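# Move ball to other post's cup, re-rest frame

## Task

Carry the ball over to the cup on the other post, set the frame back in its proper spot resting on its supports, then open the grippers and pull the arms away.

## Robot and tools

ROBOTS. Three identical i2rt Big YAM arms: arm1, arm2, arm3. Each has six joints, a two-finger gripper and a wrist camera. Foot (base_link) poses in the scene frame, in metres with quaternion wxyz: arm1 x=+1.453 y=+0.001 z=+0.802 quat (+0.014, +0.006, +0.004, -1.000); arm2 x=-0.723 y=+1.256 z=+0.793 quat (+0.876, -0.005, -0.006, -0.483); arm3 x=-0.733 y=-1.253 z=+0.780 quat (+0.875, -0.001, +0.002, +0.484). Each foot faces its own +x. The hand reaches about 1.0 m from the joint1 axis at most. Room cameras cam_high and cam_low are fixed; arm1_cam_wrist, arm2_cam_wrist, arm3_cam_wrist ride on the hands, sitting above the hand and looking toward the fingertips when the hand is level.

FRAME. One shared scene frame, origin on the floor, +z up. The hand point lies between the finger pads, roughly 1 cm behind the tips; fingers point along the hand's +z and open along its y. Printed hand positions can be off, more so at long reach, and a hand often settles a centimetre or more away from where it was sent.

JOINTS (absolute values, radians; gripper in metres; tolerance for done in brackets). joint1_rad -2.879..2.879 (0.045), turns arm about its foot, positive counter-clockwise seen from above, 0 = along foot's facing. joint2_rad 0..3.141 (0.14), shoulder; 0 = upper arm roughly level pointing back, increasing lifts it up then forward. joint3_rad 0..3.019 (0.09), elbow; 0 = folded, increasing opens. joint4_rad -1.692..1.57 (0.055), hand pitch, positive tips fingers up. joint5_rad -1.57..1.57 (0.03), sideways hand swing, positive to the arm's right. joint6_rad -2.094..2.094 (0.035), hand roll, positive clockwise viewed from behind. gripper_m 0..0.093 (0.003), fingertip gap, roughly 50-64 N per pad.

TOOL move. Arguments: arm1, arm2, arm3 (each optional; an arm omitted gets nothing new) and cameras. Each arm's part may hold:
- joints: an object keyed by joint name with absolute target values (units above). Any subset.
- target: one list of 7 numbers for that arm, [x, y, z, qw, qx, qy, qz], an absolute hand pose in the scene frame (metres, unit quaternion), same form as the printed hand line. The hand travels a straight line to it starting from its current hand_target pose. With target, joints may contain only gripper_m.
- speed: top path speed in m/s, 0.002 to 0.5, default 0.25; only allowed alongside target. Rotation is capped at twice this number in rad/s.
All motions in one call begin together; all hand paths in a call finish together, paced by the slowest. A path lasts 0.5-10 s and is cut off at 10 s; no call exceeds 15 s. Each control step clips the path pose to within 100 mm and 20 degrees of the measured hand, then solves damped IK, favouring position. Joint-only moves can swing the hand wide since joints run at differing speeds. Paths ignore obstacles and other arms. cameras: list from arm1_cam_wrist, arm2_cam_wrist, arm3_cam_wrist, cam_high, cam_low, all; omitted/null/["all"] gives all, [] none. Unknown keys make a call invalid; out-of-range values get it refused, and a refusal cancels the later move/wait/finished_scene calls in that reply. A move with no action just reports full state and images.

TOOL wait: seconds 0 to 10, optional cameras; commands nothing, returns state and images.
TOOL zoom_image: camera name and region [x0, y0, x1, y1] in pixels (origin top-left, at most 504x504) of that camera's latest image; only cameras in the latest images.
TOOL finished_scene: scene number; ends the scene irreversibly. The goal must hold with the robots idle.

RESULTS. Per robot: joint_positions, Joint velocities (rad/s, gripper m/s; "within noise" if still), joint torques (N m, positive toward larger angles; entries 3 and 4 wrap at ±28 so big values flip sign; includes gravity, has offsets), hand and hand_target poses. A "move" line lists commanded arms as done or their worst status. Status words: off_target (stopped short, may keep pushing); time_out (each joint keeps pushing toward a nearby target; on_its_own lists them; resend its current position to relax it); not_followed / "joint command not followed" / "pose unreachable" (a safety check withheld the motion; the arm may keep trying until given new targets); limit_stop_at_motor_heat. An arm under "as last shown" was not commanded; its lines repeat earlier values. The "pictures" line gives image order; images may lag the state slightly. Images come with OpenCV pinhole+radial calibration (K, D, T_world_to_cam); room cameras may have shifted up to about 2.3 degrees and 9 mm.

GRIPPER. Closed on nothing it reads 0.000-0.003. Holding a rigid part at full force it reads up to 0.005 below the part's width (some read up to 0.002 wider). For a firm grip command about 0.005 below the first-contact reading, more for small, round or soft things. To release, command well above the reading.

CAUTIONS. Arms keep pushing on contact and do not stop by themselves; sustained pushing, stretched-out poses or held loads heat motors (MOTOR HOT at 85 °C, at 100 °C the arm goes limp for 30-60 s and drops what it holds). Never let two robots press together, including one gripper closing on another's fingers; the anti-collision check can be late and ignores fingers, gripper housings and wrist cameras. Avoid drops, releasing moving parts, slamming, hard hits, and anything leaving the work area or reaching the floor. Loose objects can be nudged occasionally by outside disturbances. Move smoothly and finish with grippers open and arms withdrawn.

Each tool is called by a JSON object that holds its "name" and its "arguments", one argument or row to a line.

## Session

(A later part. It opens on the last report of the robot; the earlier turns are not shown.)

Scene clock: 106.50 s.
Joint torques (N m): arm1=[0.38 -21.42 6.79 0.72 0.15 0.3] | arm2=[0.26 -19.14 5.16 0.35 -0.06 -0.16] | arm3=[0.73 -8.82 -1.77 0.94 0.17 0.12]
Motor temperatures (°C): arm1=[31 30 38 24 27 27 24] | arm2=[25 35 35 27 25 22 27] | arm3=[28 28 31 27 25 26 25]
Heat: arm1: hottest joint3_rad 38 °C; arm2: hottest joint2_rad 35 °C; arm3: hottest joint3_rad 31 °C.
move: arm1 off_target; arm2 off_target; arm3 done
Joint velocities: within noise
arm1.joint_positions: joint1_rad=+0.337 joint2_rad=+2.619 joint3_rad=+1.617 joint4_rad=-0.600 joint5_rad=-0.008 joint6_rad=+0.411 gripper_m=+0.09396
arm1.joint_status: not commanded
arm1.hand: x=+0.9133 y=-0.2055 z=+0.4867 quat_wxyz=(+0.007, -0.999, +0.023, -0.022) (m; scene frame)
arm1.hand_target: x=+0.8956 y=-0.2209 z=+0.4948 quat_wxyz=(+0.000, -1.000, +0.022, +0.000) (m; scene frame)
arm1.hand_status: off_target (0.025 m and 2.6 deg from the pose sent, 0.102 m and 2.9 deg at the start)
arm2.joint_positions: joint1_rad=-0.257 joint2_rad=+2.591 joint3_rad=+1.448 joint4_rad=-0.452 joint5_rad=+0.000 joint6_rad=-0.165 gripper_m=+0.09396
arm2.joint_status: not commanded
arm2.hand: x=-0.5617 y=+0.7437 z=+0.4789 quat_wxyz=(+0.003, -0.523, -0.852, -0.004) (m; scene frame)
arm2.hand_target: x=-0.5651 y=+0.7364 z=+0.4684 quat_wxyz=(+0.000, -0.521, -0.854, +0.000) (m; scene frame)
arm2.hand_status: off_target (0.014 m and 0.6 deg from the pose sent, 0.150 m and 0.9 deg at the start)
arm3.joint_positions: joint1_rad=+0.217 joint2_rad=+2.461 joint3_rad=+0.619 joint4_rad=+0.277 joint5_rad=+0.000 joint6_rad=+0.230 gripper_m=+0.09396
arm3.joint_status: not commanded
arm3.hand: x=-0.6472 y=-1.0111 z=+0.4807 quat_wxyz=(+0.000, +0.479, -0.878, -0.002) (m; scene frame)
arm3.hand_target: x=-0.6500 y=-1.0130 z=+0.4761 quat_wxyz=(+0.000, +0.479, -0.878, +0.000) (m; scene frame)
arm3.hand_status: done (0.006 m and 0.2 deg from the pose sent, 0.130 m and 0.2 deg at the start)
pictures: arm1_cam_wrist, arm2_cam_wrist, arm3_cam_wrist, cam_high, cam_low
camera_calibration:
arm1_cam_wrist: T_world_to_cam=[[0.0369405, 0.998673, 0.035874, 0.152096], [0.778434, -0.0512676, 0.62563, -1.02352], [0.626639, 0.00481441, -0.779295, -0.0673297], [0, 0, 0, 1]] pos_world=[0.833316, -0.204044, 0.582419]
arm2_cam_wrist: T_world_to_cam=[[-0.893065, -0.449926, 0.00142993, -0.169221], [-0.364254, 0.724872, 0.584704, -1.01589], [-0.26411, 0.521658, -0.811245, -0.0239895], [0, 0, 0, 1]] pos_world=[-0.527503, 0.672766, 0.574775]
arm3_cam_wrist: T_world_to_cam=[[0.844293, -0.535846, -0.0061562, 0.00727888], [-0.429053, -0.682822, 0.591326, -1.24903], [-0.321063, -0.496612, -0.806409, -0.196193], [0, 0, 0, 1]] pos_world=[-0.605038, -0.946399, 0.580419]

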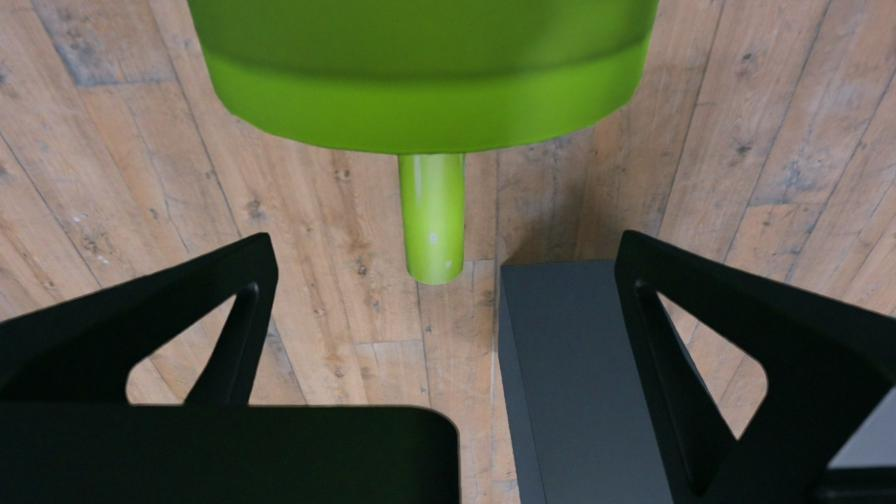

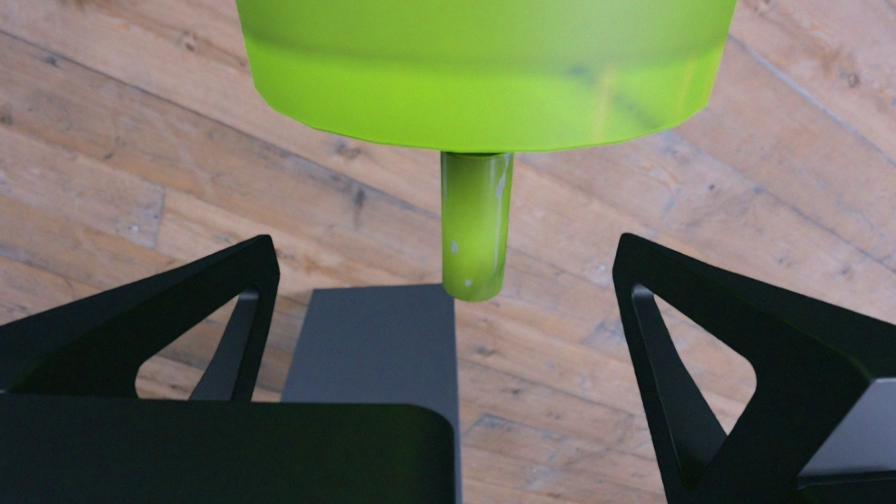

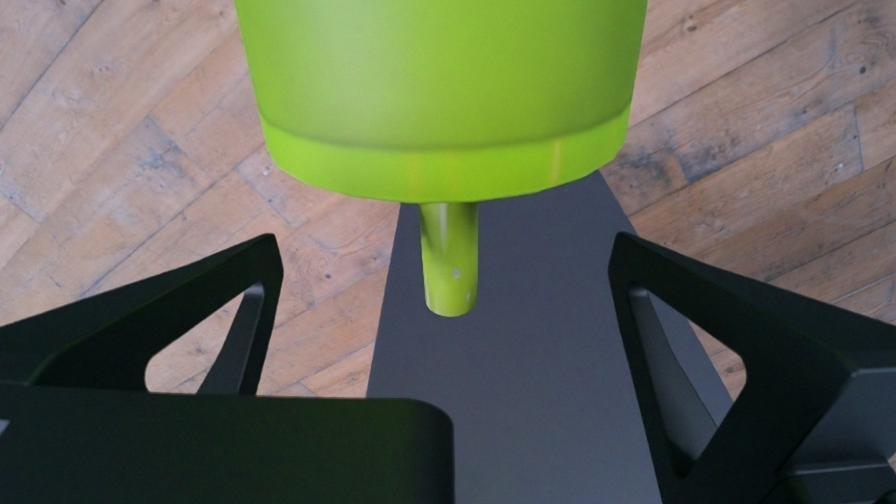

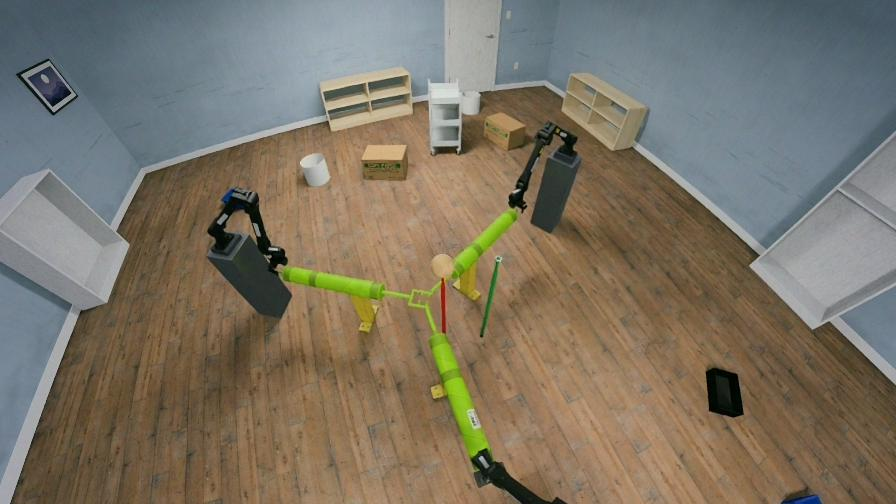

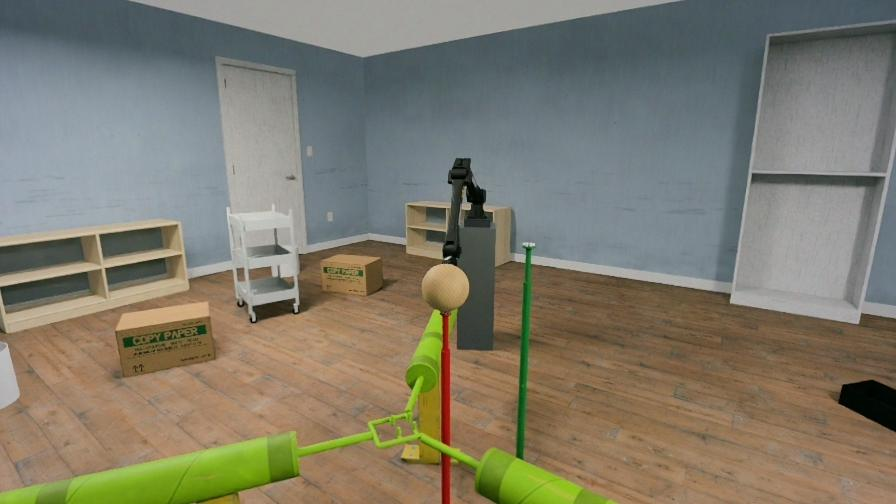

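{"name": "move", "arguments": {
  "arm1": {"target":[0.907,-0.221,0.460,0,0.9998,-0.0218,0],"speed":0.1},
  "arm2": {"target":[-0.575,0.735,0.445,0,-0.521,-0.8536,0],"speed":0.1},
  "arm3": {"target":[-0.659,-1.030,0.448,0,0.4787,-0.878,0],"speed":0.1}
}}

Scene clock: 124.93 s.
Joint torques (N m): arm1=[0.38 -21.36 6.15 0.7 0.16 0.3] | arm2=[0.44 -18.96 5.03 0.36 -0.07 -0.17] | arm3=[0.73 -8.76 -2.76 0.95 0.17 0.13]
Motor temperatures (°C): arm1=[31 31 35 24 26 27 24] | arm2=[25 37 33 27 25 22 26] | arm3=[28 28 29 27 25 26 25]
Heat: arm1: hottest joint3_rad 35 °C; arm2: hottest joint2_rad 37 °C; arm3: hottest joint3_rad 29 °C.
move: arm1 off_target; arm2 off_target; arm3 done
Joint velocities: within noise
arm1.joint_positions: joint1_rad=+0.345 joint2_rad=+2.685 joint3_rad=+1.625 joint4_rad=-0.543 joint5_rad=-0.008 joint6_rad=+0.419 gripper_m=+0.09396
arm1.joint_status: not commanded
arm1.hand: x=+0.9261 y=-0.2053 z=+0.4513 quat_wxyz=(+0.007, -0.999, +0.022, -0.022) (m; scene frame)
arm1.hand_target: x=+0.9076 y=-0.2208 z=+0.4606 quat_wxyz=(+0.000, -1.000, +0.022, +0.000) (m; scene frame)
arm1.hand_status: off_target (0.026 m and 2.7 deg from the pose sent, 0.031 m and 2.6 deg at the start)
arm2.joint_positions: joint1_rad=-0.277 joint2_rad=+2.640 joint3_rad=+1.475 joint4_rad=-0.428 joint5_rad=+0.000 joint6_rad=-0.183 gripper_m=+0.09396
arm2.joint_status: not commanded
arm2.hand: x=-0.5719 y=+0.7405 z=+0.4581 quat_wxyz=(+0.002, -0.524, -0.852, -0.003) (m; scene frame)
arm2.hand_target: x=-0.5751 y=+0.7355 z=+0.4455 quat_wxyz=(+0.000, -0.521, -0.854, +0.000) (m; scene frame)
arm2.hand_status: off_target (0.015 m and 0.5 deg from the pose sent, 0.037 m and 0.6 deg at the start)
arm3.joint_positions: joint1_rad=+0.230 joint2_rad=+2.579 joint3_rad=+0.633 joint4_rad=+0.382 joint5_rad=+0.000 joint6_rad=+0.243 gripper_m=+0.09396
arm3.joint_status: not commanded
arm3.hand: x=-0.6561 y=-1.0272 z=+0.4522 quat_wxyz=(+0.000, +0.479, -0.878, -0.002) (m; scene frame)
arm3.hand_target: x=-0.6589 y=-1.0299 z=+0.4481 quat_wxyz=(+0.000, +0.479, -0.878, +0.000) (m; scene frame)
arm3.hand_status: done (0.006 m and 0.2 deg from the pose sent, 0.040 m and 0.2 deg at the start)
pictures: arm1_cam_wrist, arm2_cam_wrist, arm3_cam_wrist, cam_high, cam_low
camera_calibration:
arm1_cam_wrist: T_world_to_cam=[[0.0365626, 0.998659, 0.03666, 0.152689], [0.777824, -0.0514711, 0.626371, -1.01112], [0.627418, 0.00561328, -0.778662, -0.103795], [0, 0, 0, 1]] pos_world=[0.846015, -0.203945, 0.546919]
arm2_cam_wrist: T_world_to_cam=[[-0.89393, -0.448203, 0.00145475, -0.181555], [-0.36366, 0.727201, 0.582177, -1.00533], [-0.261992, 0.519897, -0.813061, -0.0385797], [0, 0, 0, 1]] pos_world=[-0.538005, 0.669764, 0.554179]
arm3_cam_wrist: T_world_to_cam=[[0.844317, -0.535808, -0.00628059, 0.00611044], [-0.429078, -0.683062, 0.591031, -1.24714], [-0.320969, -0.496322, -0.806625, -0.229492], [0, 0, 0, 1]] pos_world=[-0.613938, -0.9625, 0.55202]

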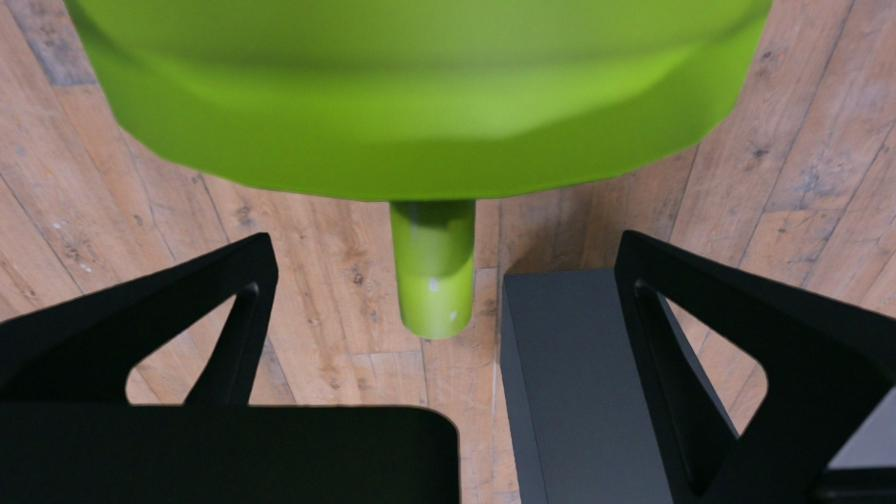

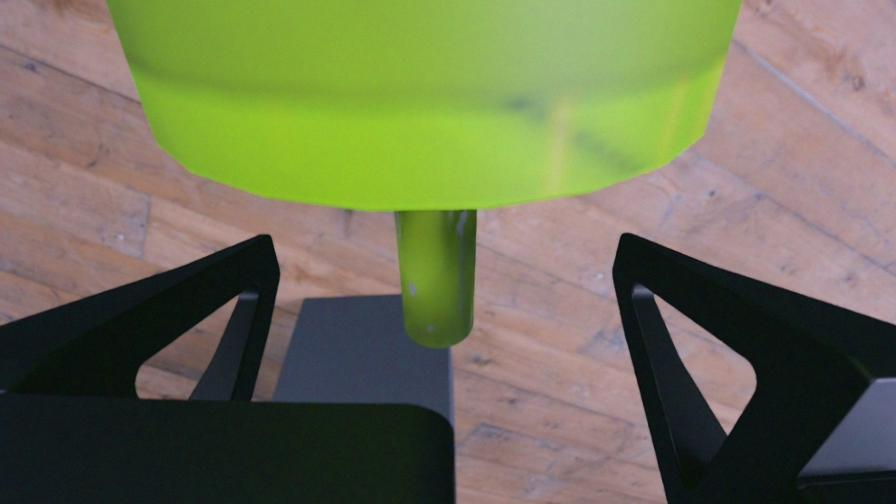

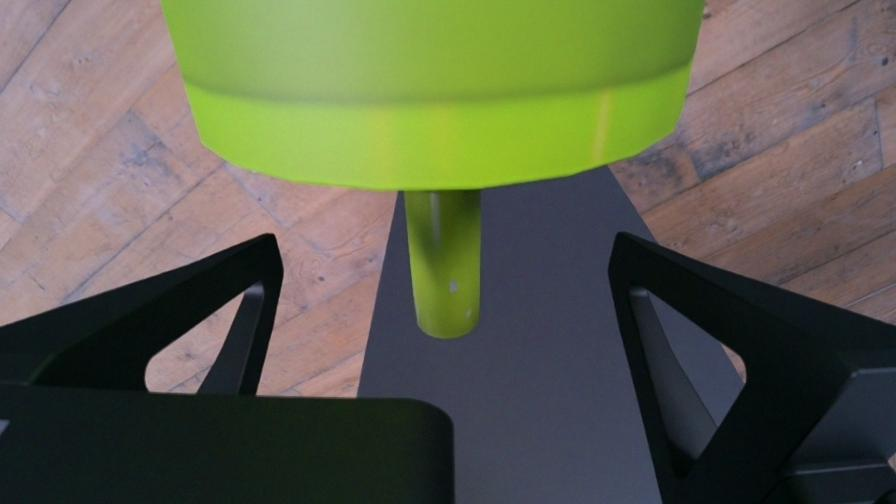

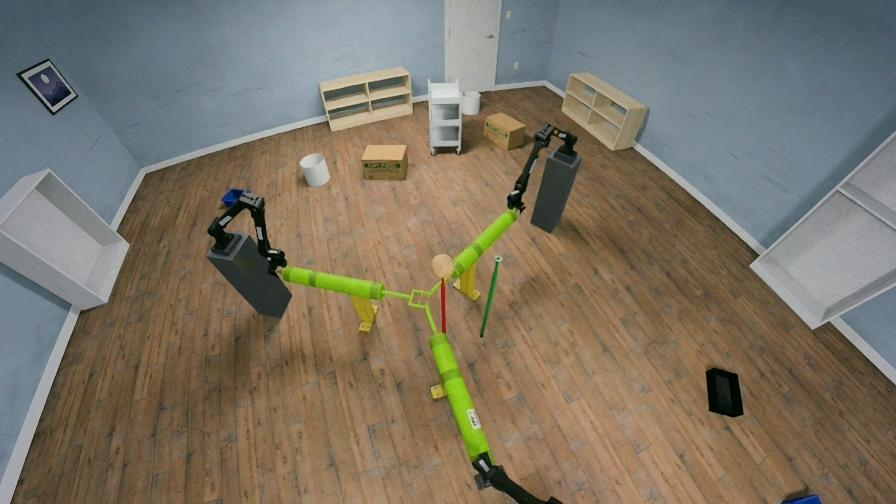

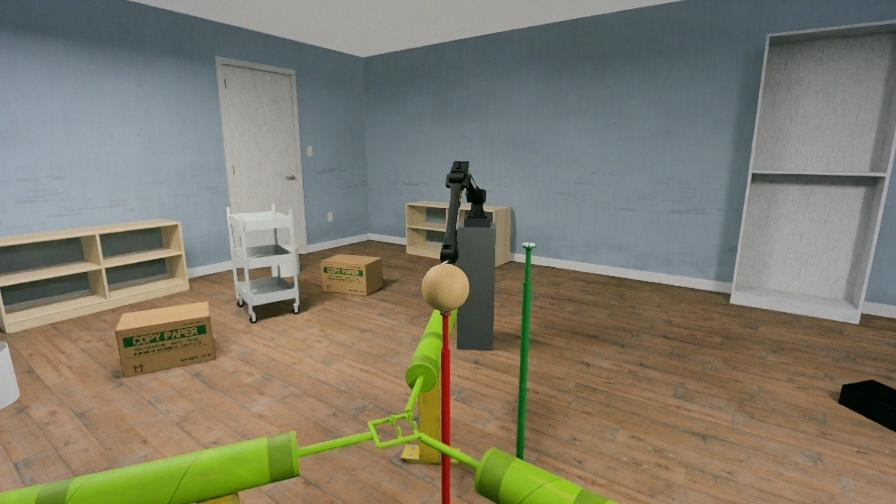

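{"name": "move", "arguments": {
  "arm1": {"target":[0.912,-0.221,0.447,0,0.9998,-0.0218,0],"speed":0.1},
  "arm2": {"target":[-0.577,0.740,0.428,0,-0.521,-0.8536,0],"speed":0.1},
  "arm3": {"target":[-0.662,-1.036,0.430,0,0.4787,-0.878,0],"speed":0.1}
}}

Scene clock: 132.53 s.
Joint torques (N m): arm1=[0.38 -20.95 6.09 0.75 0.17 0.31] | arm2=[0.5 -18.84 4.79 0.4 -0.06 -0.16] | arm3=[0.73 -8.64 -3.11 0.92 0.17 0.12]
Motor temperatures (°C): arm1=[31 31 35 24 26 26 24] | arm2=[25 36 33 27 25 22 26] | arm3=[28 28 28 27 25 26 25]
Heat: arm1: hottest joint3_rad 35 °C; arm2: hottest joint2_rad 36 °C; arm3: hottest joint1_rad 28 °C.
move: arm1 off_target; arm2 off_target; arm3 done
Joint velocities: within noise
arm1.joint_positions: joint1_rad=+0.348 joint2_rad=+2.701 joint3_rad=+1.628 joint4_rad=-0.523 joint5_rad=-0.008 joint6_rad=+0.422 gripper_m=+0.09396
arm1.joint_status: not commanded
arm1.hand: x=+0.9273 y=-0.2066 z=+0.4432 quat_wxyz=(+0.006, -1.000, +0.023, -0.018) (m; scene frame)
arm1.hand_target: x=+0.9125 y=-0.2210 z=+0.4476 quat_wxyz=(+0.000, -1.000, +0.022, +0.000) (m; scene frame)
arm1.hand_status: off_target (0.021 m and 2.2 deg from the pose sent, 0.021 m and 2.7 deg at the start)
arm2.joint_positions: joint1_rad=-0.279 joint2_rad=+2.675 joint3_rad=+1.485 joint4_rad=-0.402 joint5_rad=+0.000 joint6_rad=-0.184 gripper_m=+0.09396
arm2.joint_status: not commanded
arm2.hand: x=-0.5737 y=+0.7446 z=+0.4414 quat_wxyz=(+0.001, -0.524, -0.852, -0.003) (m; scene frame)
arm2.hand_target: x=-0.5771 y=+0.7405 z=+0.4285 quat_wxyz=(+0.000, -0.521, -0.854, +0.000) (m; scene frame)
arm2.hand_status: off_target (0.015 m and 0.5 deg from the pose sent, 0.030 m and 0.5 deg at the start)
arm3.joint_positions: joint1_rad=+0.234 joint2_rad=+2.646 joint3_rad=+0.658 joint4_rad=+0.425 joint5_rad=+0.000 joint6_rad=+0.247 gripper_m=+0.09396
arm3.joint_status: not commanded
arm3.hand: x=-0.6589 y=-1.0326 z=+0.4344 quat_wxyz=(-0.001, +0.479, -0.878, -0.002) (m; scene frame)
arm3.hand_target: x=-0.6619 y=-1.0359 z=+0.4301 quat_wxyz=(+0.000, +0.479, -0.878, +0.000) (m; scene frame)
arm3.hand_status: done (0.006 m and 0.2 deg from the pose sent, 0.025 m and 0.2 deg at the start)
pictures: arm1_cam_wrist, arm2_cam_wrist, arm3_cam_wrist, cam_high, cam_low
camera_calibration:
arm1_cam_wrist: T_world_to_cam=[[0.0371953, 0.998747, 0.0334951, 0.155176], [0.782483, -0.0499566, 0.620664, -1.00853], [0.62156, 0.00312358, -0.783361, -0.103838], [0, 0, 0, 1]] pos_world=[0.847927, -0.20504, 0.539418]
arm2_cam_wrist: T_world_to_cam=[[-0.893919, -0.448226, 0.00149141, -0.1813], [-0.363757, 0.727394, 0.581876, -0.999326], [-0.261897, 0.519607, -0.813276, -0.0543166], [0, 0, 0, 1]] pos_world=[-0.539804, 0.673863, 0.537579]
arm3_cam_wrist: T_world_to_cam=[[0.8443, -0.53583, -0.00654866, 0.00566424], [-0.429204, -0.683506, 0.590427, -1.24173], [-0.320845, -0.495687, -0.807064, -0.246535], [0, 0, 0, 1]] pos_world=[-0.616839, -0.967902, 0.534221]

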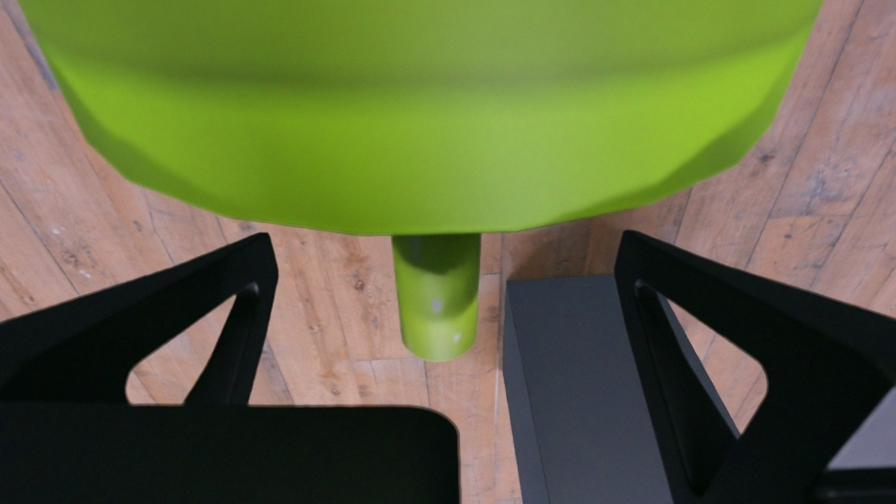

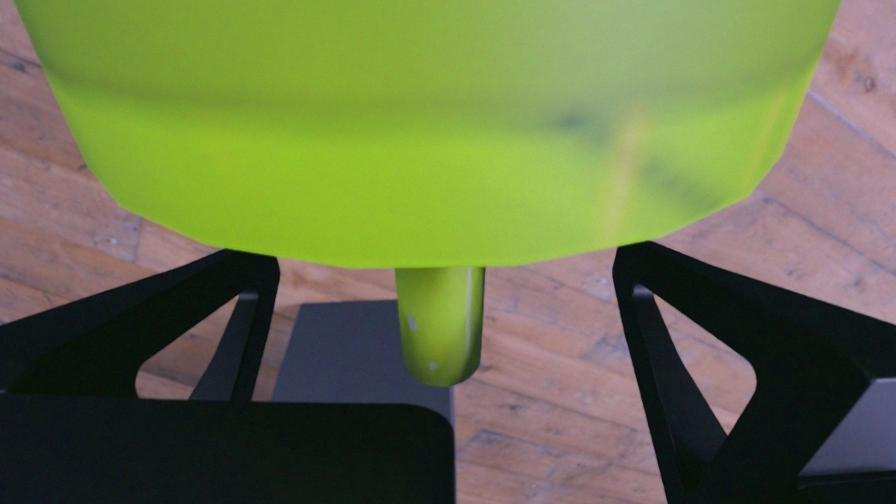

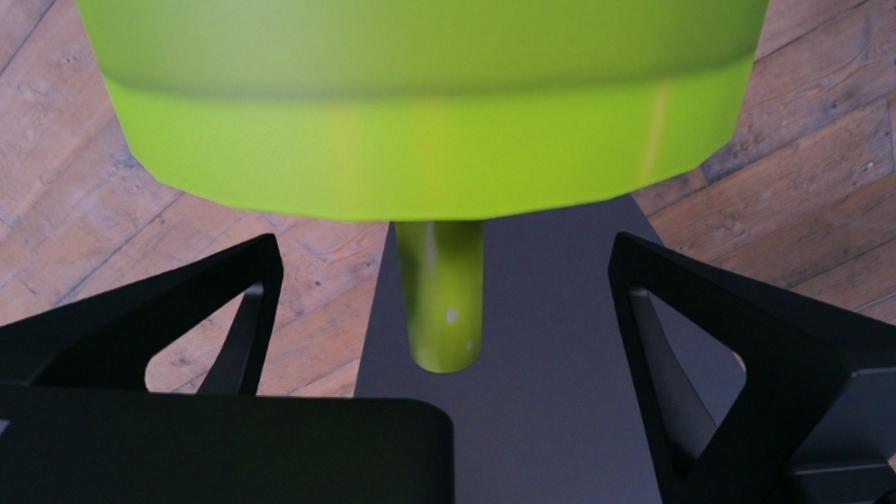

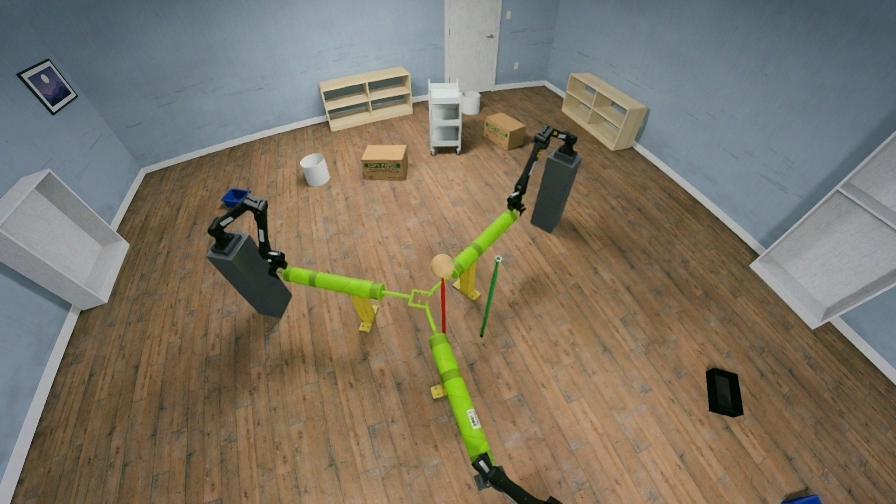

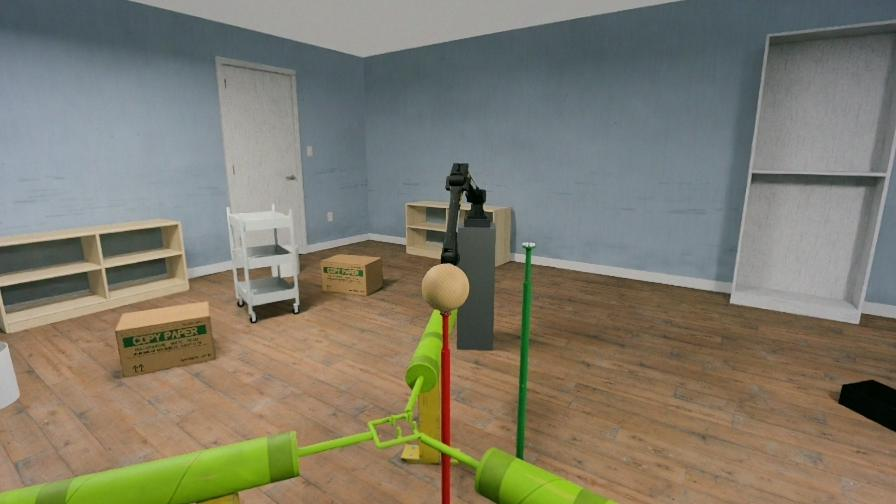

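{"name": "move", "arguments": {
  "arm2": {"target":[-0.581,0.748,0.428,0,-0.521,-0.8536,0],"speed":0.1},
  "cameras": []
}}

{"name": "move", "arguments": {
  "arm1": {"joints":{"gripper_m":0.012}},
  "arm2": {"joints":{"gripper_m":0.012}},
  "arm3": {"joints":{"gripper_m":0.012}}
}}

Scene clock: 139.17 s.
Joint torques (N m): arm1=[0.44 -20.95 6.09 0.73 0.16 0.31] | arm2=[0.26 -19.55 2.71 0.42 -0.07 -0.16] | arm3=[0.73 -8.7 -3.12 0.95 0.17 0.12]
Motor temperatures (°C): arm1=[31 34 35 24 26 26 24] | arm2=[25 37 33 27 25 22 26] | arm3=[28 28 28 27 25 26 25]
Heat: arm1: hottest joint3_rad 35 °C; arm2: hottest joint2_rad 37 °C; arm3: hottest joint1_rad 28 °C.
move: arm2 off_target
Joint velocities: within noise
arm1, arm3: as last shown
arm2.joint_positions: joint1_rad=-0.279 joint2_rad=+2.675 joint3_rad=+1.485 joint4_rad=-0.381 joint5_rad=+0.000 joint6_rad=-0.187 gripper_m=+0.09396
arm2.joint_status: not commanded
arm2.hand: x=-0.5726 y=+0.7395 z=+0.4415 quat_wxyz=(-0.007, -0.523, -0.852, +0.005) (m; scene frame)
arm2.hand_target: x=-0.5810 y=+0.7483 z=+0.4285 quat_wxyz=(+0.000, -0.521, -0.854, +0.000) (m; scene frame)
arm2.hand_status: off_target (0.018 m and 0.9 deg from the pose sent, 0.016 m and 0.5 deg at the start)
pictures: none
No camera images: "cameras" was empty.

Scene clock: 140.00 s.
Joint torques (N m): arm1=[0.32 -20.89 6.09 0.68 0.11 0.3] | arm2=[0.32 -19.49 2.71 0.42 -0.02 -0.15] | arm3=[0.62 -8.7 -3.11 0.94 0 0.24]
Motor temperatures (°C): arm1=[31 34 35 24 26 26 24] | arm2=[25 37 33 27 25 22 26] | arm3=[28 28 28 27 25 26 25]
Heat: arm1: hottest joint3_rad 35 °C; arm2: hottest joint2_rad 37 °C; arm3: hottest joint1_rad 28 °C.
move: arm1 off_target; arm2 off_target; arm3 off_target
Joint velocities: within noise
arm1.joint_positions: joint1_rad=+0.349 joint2_rad=+2.701 joint3_rad=+1.628 joint4_rad=-0.522 joint5_rad=-0.006 joint6_rad=+0.422 gripper_m=+0.01885
arm1.joint_status: gripper_m off_target (ended at +0.01887, target +0.01200)
arm1.hand: x=+0.9270 y=-0.2067 z=+0.4431 quat_wxyz=(+0.006, -1.000, +0.023, -0.018) (m; scene frame)
arm1.hand_target: x=+0.9125 y=-0.2209 z=+0.4476 quat_wxyz=(+0.000, -1.000, +0.022, +0.000) (m; scene frame)
arm1.hand_status: not commanded
arm2.joint_positions: joint1_rad=-0.279 joint2_rad=+2.675 joint3_rad=+1.485 joint4_rad=-0.381 joint5_rad=-0.002 joint6_rad=-0.188 gripper_m=+0.01764
arm2.joint_status: gripper_m off_target (ended at +0.01767, target +0.01200)
arm2.hand: x=-0.5724 y=+0.7395 z=+0.4415 quat_wxyz=(-0.007, -0.522, -0.853, +0.004) (m; scene frame)
arm2.hand_target: x=-0.5809 y=+0.7484 z=+0.4285 quat_wxyz=(+0.000, -0.521, -0.854, +0.000) (m; scene frame)
arm2.hand_status: not commanded
arm3.joint_positions: joint1_rad=+0.235 joint2_rad=+2.646 joint3_rad=+0.658 joint4_rad=+0.425 joint5_rad=+0.003 joint6_rad=+0.237 gripper_m=+0.01807
arm3.joint_status: gripper_m off_target (ended at +0.01810, target +0.01200)
arm3.hand: x=-0.6586 y=-1.0328 z=+0.4343 quat_wxyz=(-0.002, +0.484, -0.875, +0.000) (m; scene frame)
arm3.hand_target: x=-0.6620 y=-1.0361 z=+0.4301 quat_wxyz=(+0.000, +0.479, -0.878, +0.000) (m; scene frame)
arm3.hand_status: not commanded
pictures: arm1_cam_wrist, arm2_cam_wrist, arm3_cam_wrist, cam_high, cam_low
camera_calibration:
arm1_cam_wrist: T_world_to_cam=[[0.0370871, 0.998718, 0.0344529, 0.154847], [0.783455, -0.0504608, 0.619397, -1.00876], [0.620341, 0.00402068, -0.784322, -0.101965], [0, 0, 0, 1]] pos_world=[0.84783, -0.205142, 0.539516]
arm2_cam_wrist: T_world_to_cam=[[-0.892591, -0.45085, 0.00391605, -0.180762], [-0.370199, 0.737821, 0.564423, -0.998837], [-0.257359, 0.502349, -0.825477, -0.0306036], [0, 0, 0, 1]] pos_world=[-0.538991, 0.67084, 0.539212]
arm3_cam_wrist: T_world_to_cam=[[0.850394, -0.526139, -0.00275467, 0.0176381], [-0.423425, -0.687467, 0.59, -1.24185], [-0.312316, -0.500566, -0.807398, -0.245998], [0, 0, 0, 1]] pos_world=[-0.617659, -0.967589, 0.534122]

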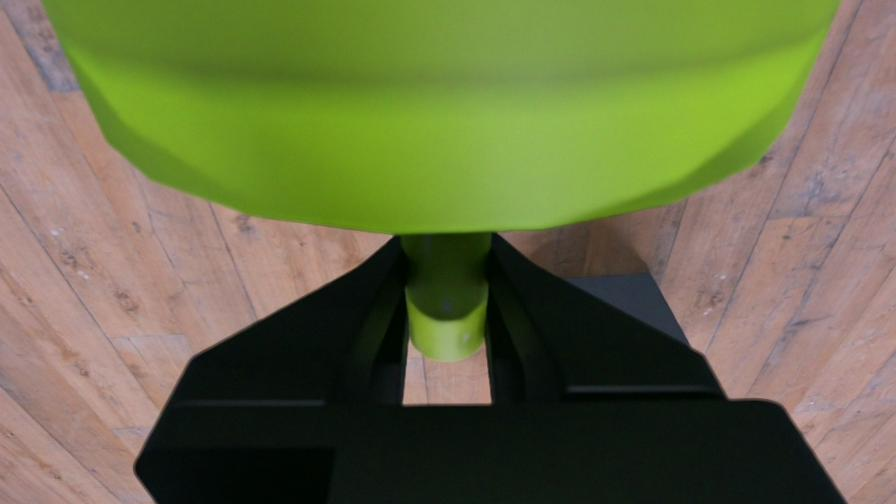

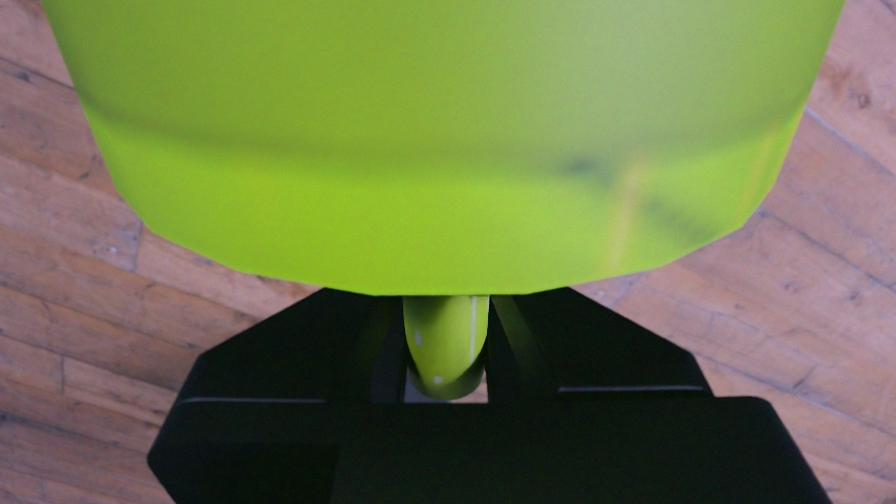

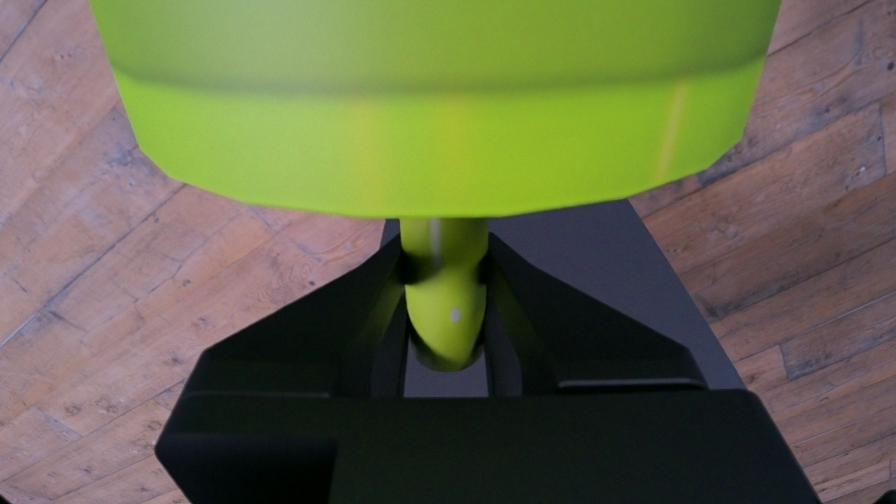

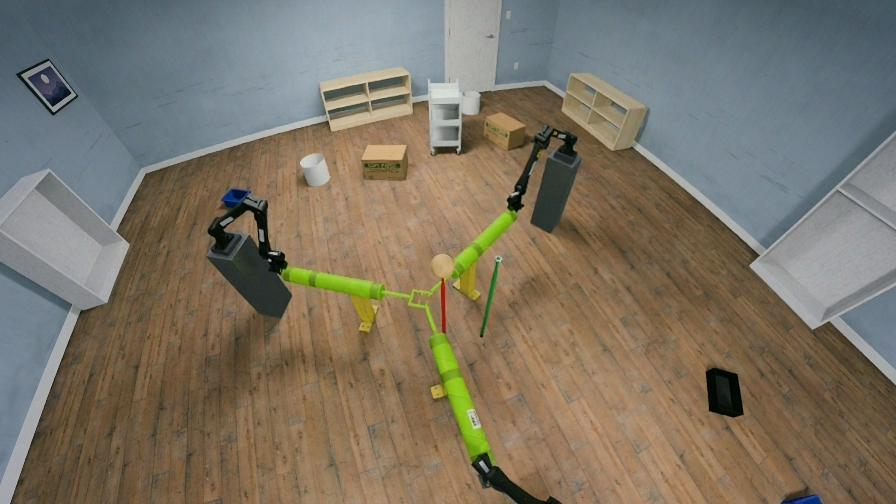

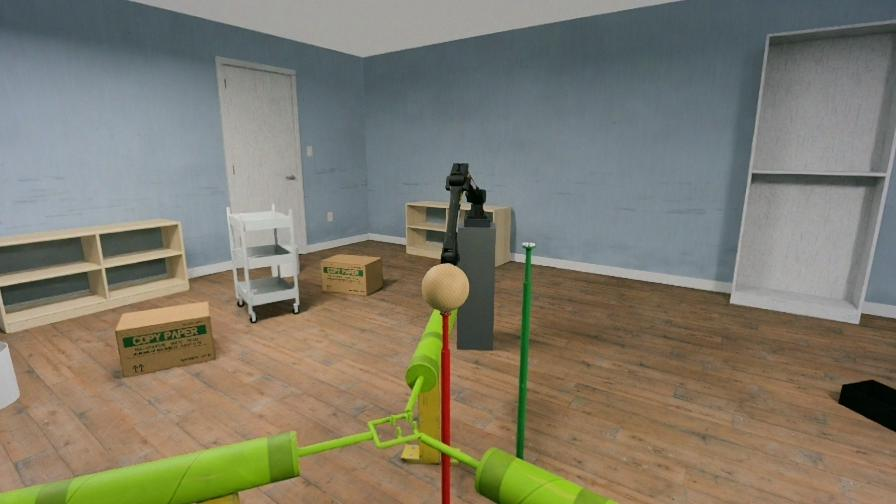

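{"name": "move", "arguments": {
  "arm1": {"target":[0.9125,-0.221,0.510,0,0.9998,-0.0218,0],"speed":0.08},
  "arm2": {"target":[-0.578,0.744,0.500,0,-0.521,-0.8536,0],"speed":0.08},
  "arm3": {"target":[-0.662,-1.036,0.50,0,0.4787,-0.878,0],"speed":0.08}
}}

Scene clock: 173.00 s.
Joint torques (N m): arm1=[0.32 -25.17 3.82 -0.29 -0.08 0.3] | arm2=[0.5 -24 1.84 -0.77 -0.06 -0.12] | arm3=[0.32 -12.45 -4.79 0.09 0.18 0.25]
Motor temperatures (°C): arm1=[31 39 33 24 26 26 26] | arm2=[25 40 30 26 24 22 28] | arm3=[28 29 26 27 25 26 26]
Heat: arm1: hottest joint2_rad 39 °C; arm2: hottest joint2_rad 40 °C; arm3: hottest joint2_rad 29 °C.
move: arm1 off_target; arm2 off_target; arm3 off_target
Joint velocities: within noise
arm1.joint_positions: joint1_rad=+0.349 joint2_rad=+2.615 joint3_rad=+1.569 joint4_rad=-0.549 joint5_rad=-0.001 joint6_rad=+0.422 gripper_m=+0.01885
arm1.joint_status: not commanded
arm1.hand: x=+0.9275 y=-0.2058 z=+0.4794 quat_wxyz=(+0.009, -1.000, +0.023, -0.017) (m; scene frame)
arm1.hand_target: x=+0.9127 y=-0.2209 z=+0.5091 quat_wxyz=(+0.000, -1.000, +0.022, +0.000) (m; scene frame)
arm1.hand_status: off_target (0.037 m and 2.2 deg from the pose sent, 0.070 m and 2.1 deg at the start)
arm2.joint_positions: joint1_rad=-0.278 joint2_rad=+2.572 joint3_rad=+1.415 joint4_rad=-0.424 joint5_rad=-0.001 joint6_rad=-0.188 gripper_m=+0.01764
arm2.joint_status: not commanded
arm2.hand: x=-0.5733 y=+0.7444 z=+0.4834 quat_wxyz=(-0.003, -0.522, -0.853, +0.001) (m; scene frame)
arm2.hand_target: x=-0.5779 y=+0.7439 z=+0.4993 quat_wxyz=(+0.000, -0.521, -0.853, +0.000) (m; scene frame)
arm2.hand_status: off_target (0.017 m and 0.4 deg from the pose sent, 0.059 m and 1.0 deg at the start)
arm3.joint_positions: joint1_rad=+0.239 joint2_rad=+2.457 joint3_rad=+0.553 joint4_rad=+0.342 joint5_rad=-0.001 joint6_rad=+0.236 gripper_m=+0.01807
arm3.joint_status: not commanded
arm3.hand: x=-0.6596 y=-1.0306 z=+0.4891 quat_wxyz=(-0.001, +0.486, -0.874, -0.003) (m; scene frame)
arm3.hand_target: x=-0.6620 y=-1.0361 z=+0.4993 quat_wxyz=(+0.000, +0.479, -0.878, +0.000) (m; scene frame)
arm3.hand_status: off_target (0.012 m and 1.0 deg from the pose sent, 0.066 m and 0.7 deg at the start)
pictures: arm1_cam_wrist, arm2_cam_wrist, arm3_cam_wrist, cam_high, cam_low
camera_calibration:
arm1_cam_wrist: T_world_to_cam=[[0.0370219, 0.998543, 0.0392653, 0.150428], [0.784143, -0.0533852, 0.618279, -1.0323], [0.619474, 0.00789975, -0.784977, -0.071887], [0, 0, 0, 1]] pos_world=[0.848432, -0.20475, 0.575911]
arm2_cam_wrist: T_world_to_cam=[[-0.891896, -0.45223, 0.00313492, -0.177669], [-0.369065, 0.731847, 0.572879, -1.02553], [-0.261367, 0.509791, -0.819634, -0.00935048], [0, 0, 0, 1]] pos_world=[-0.539393, 0.67495, 0.580397]
arm3_cam_wrist: T_world_to_cam=[[0.85277, -0.522236, -0.00729916, 0.0275707], [-0.418407, -0.691456, 0.588917, -1.27335], [-0.312601, -0.499157, -0.808161, -0.199188], [0, 0, 0, 1]] pos_world=[-0.618557, -0.965494, 0.589123]

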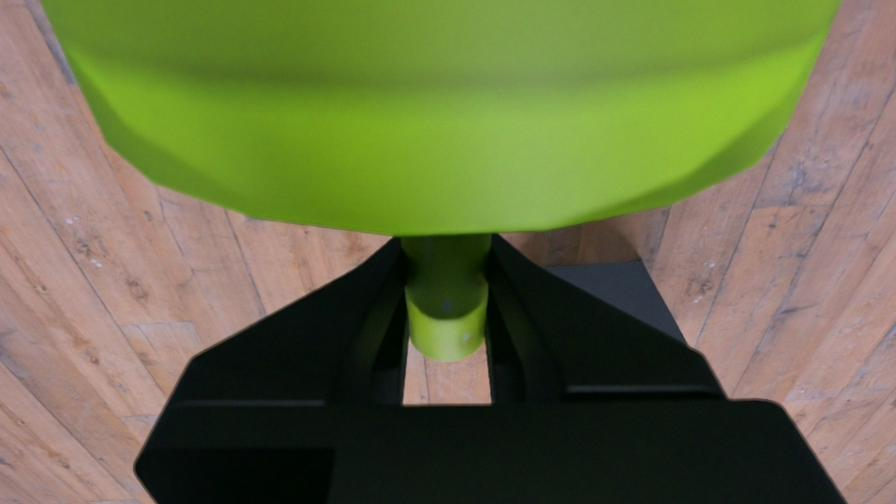

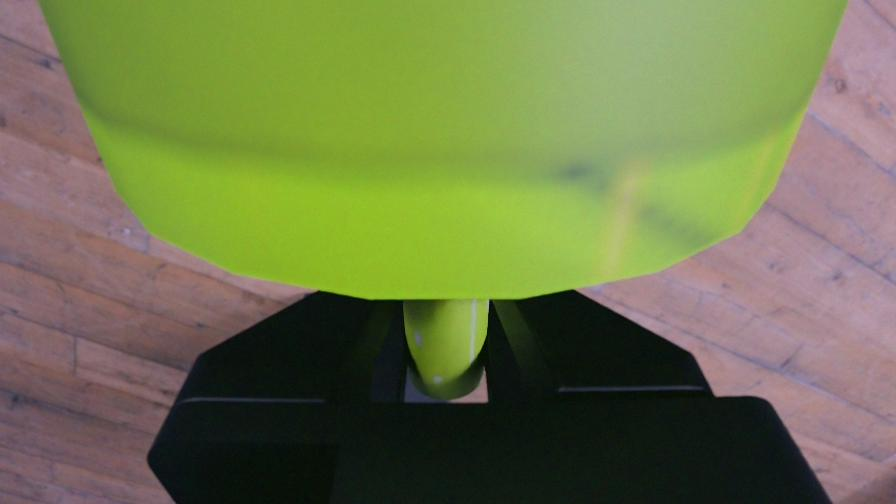

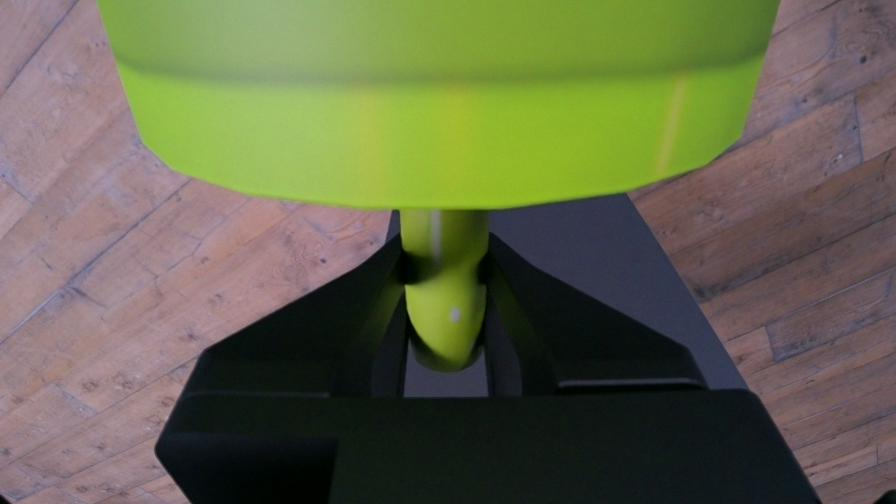

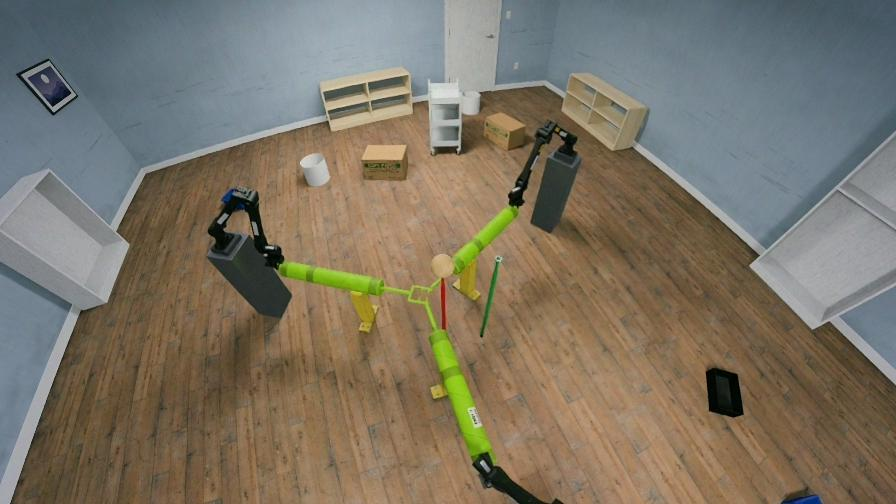

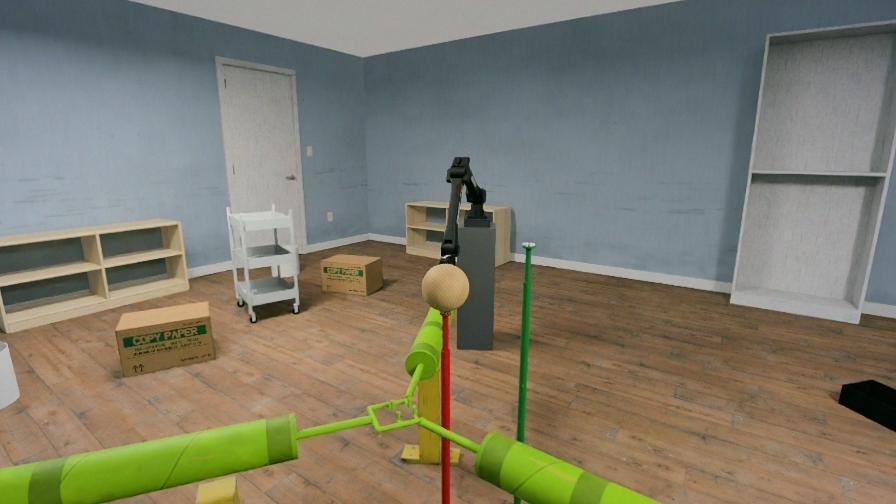

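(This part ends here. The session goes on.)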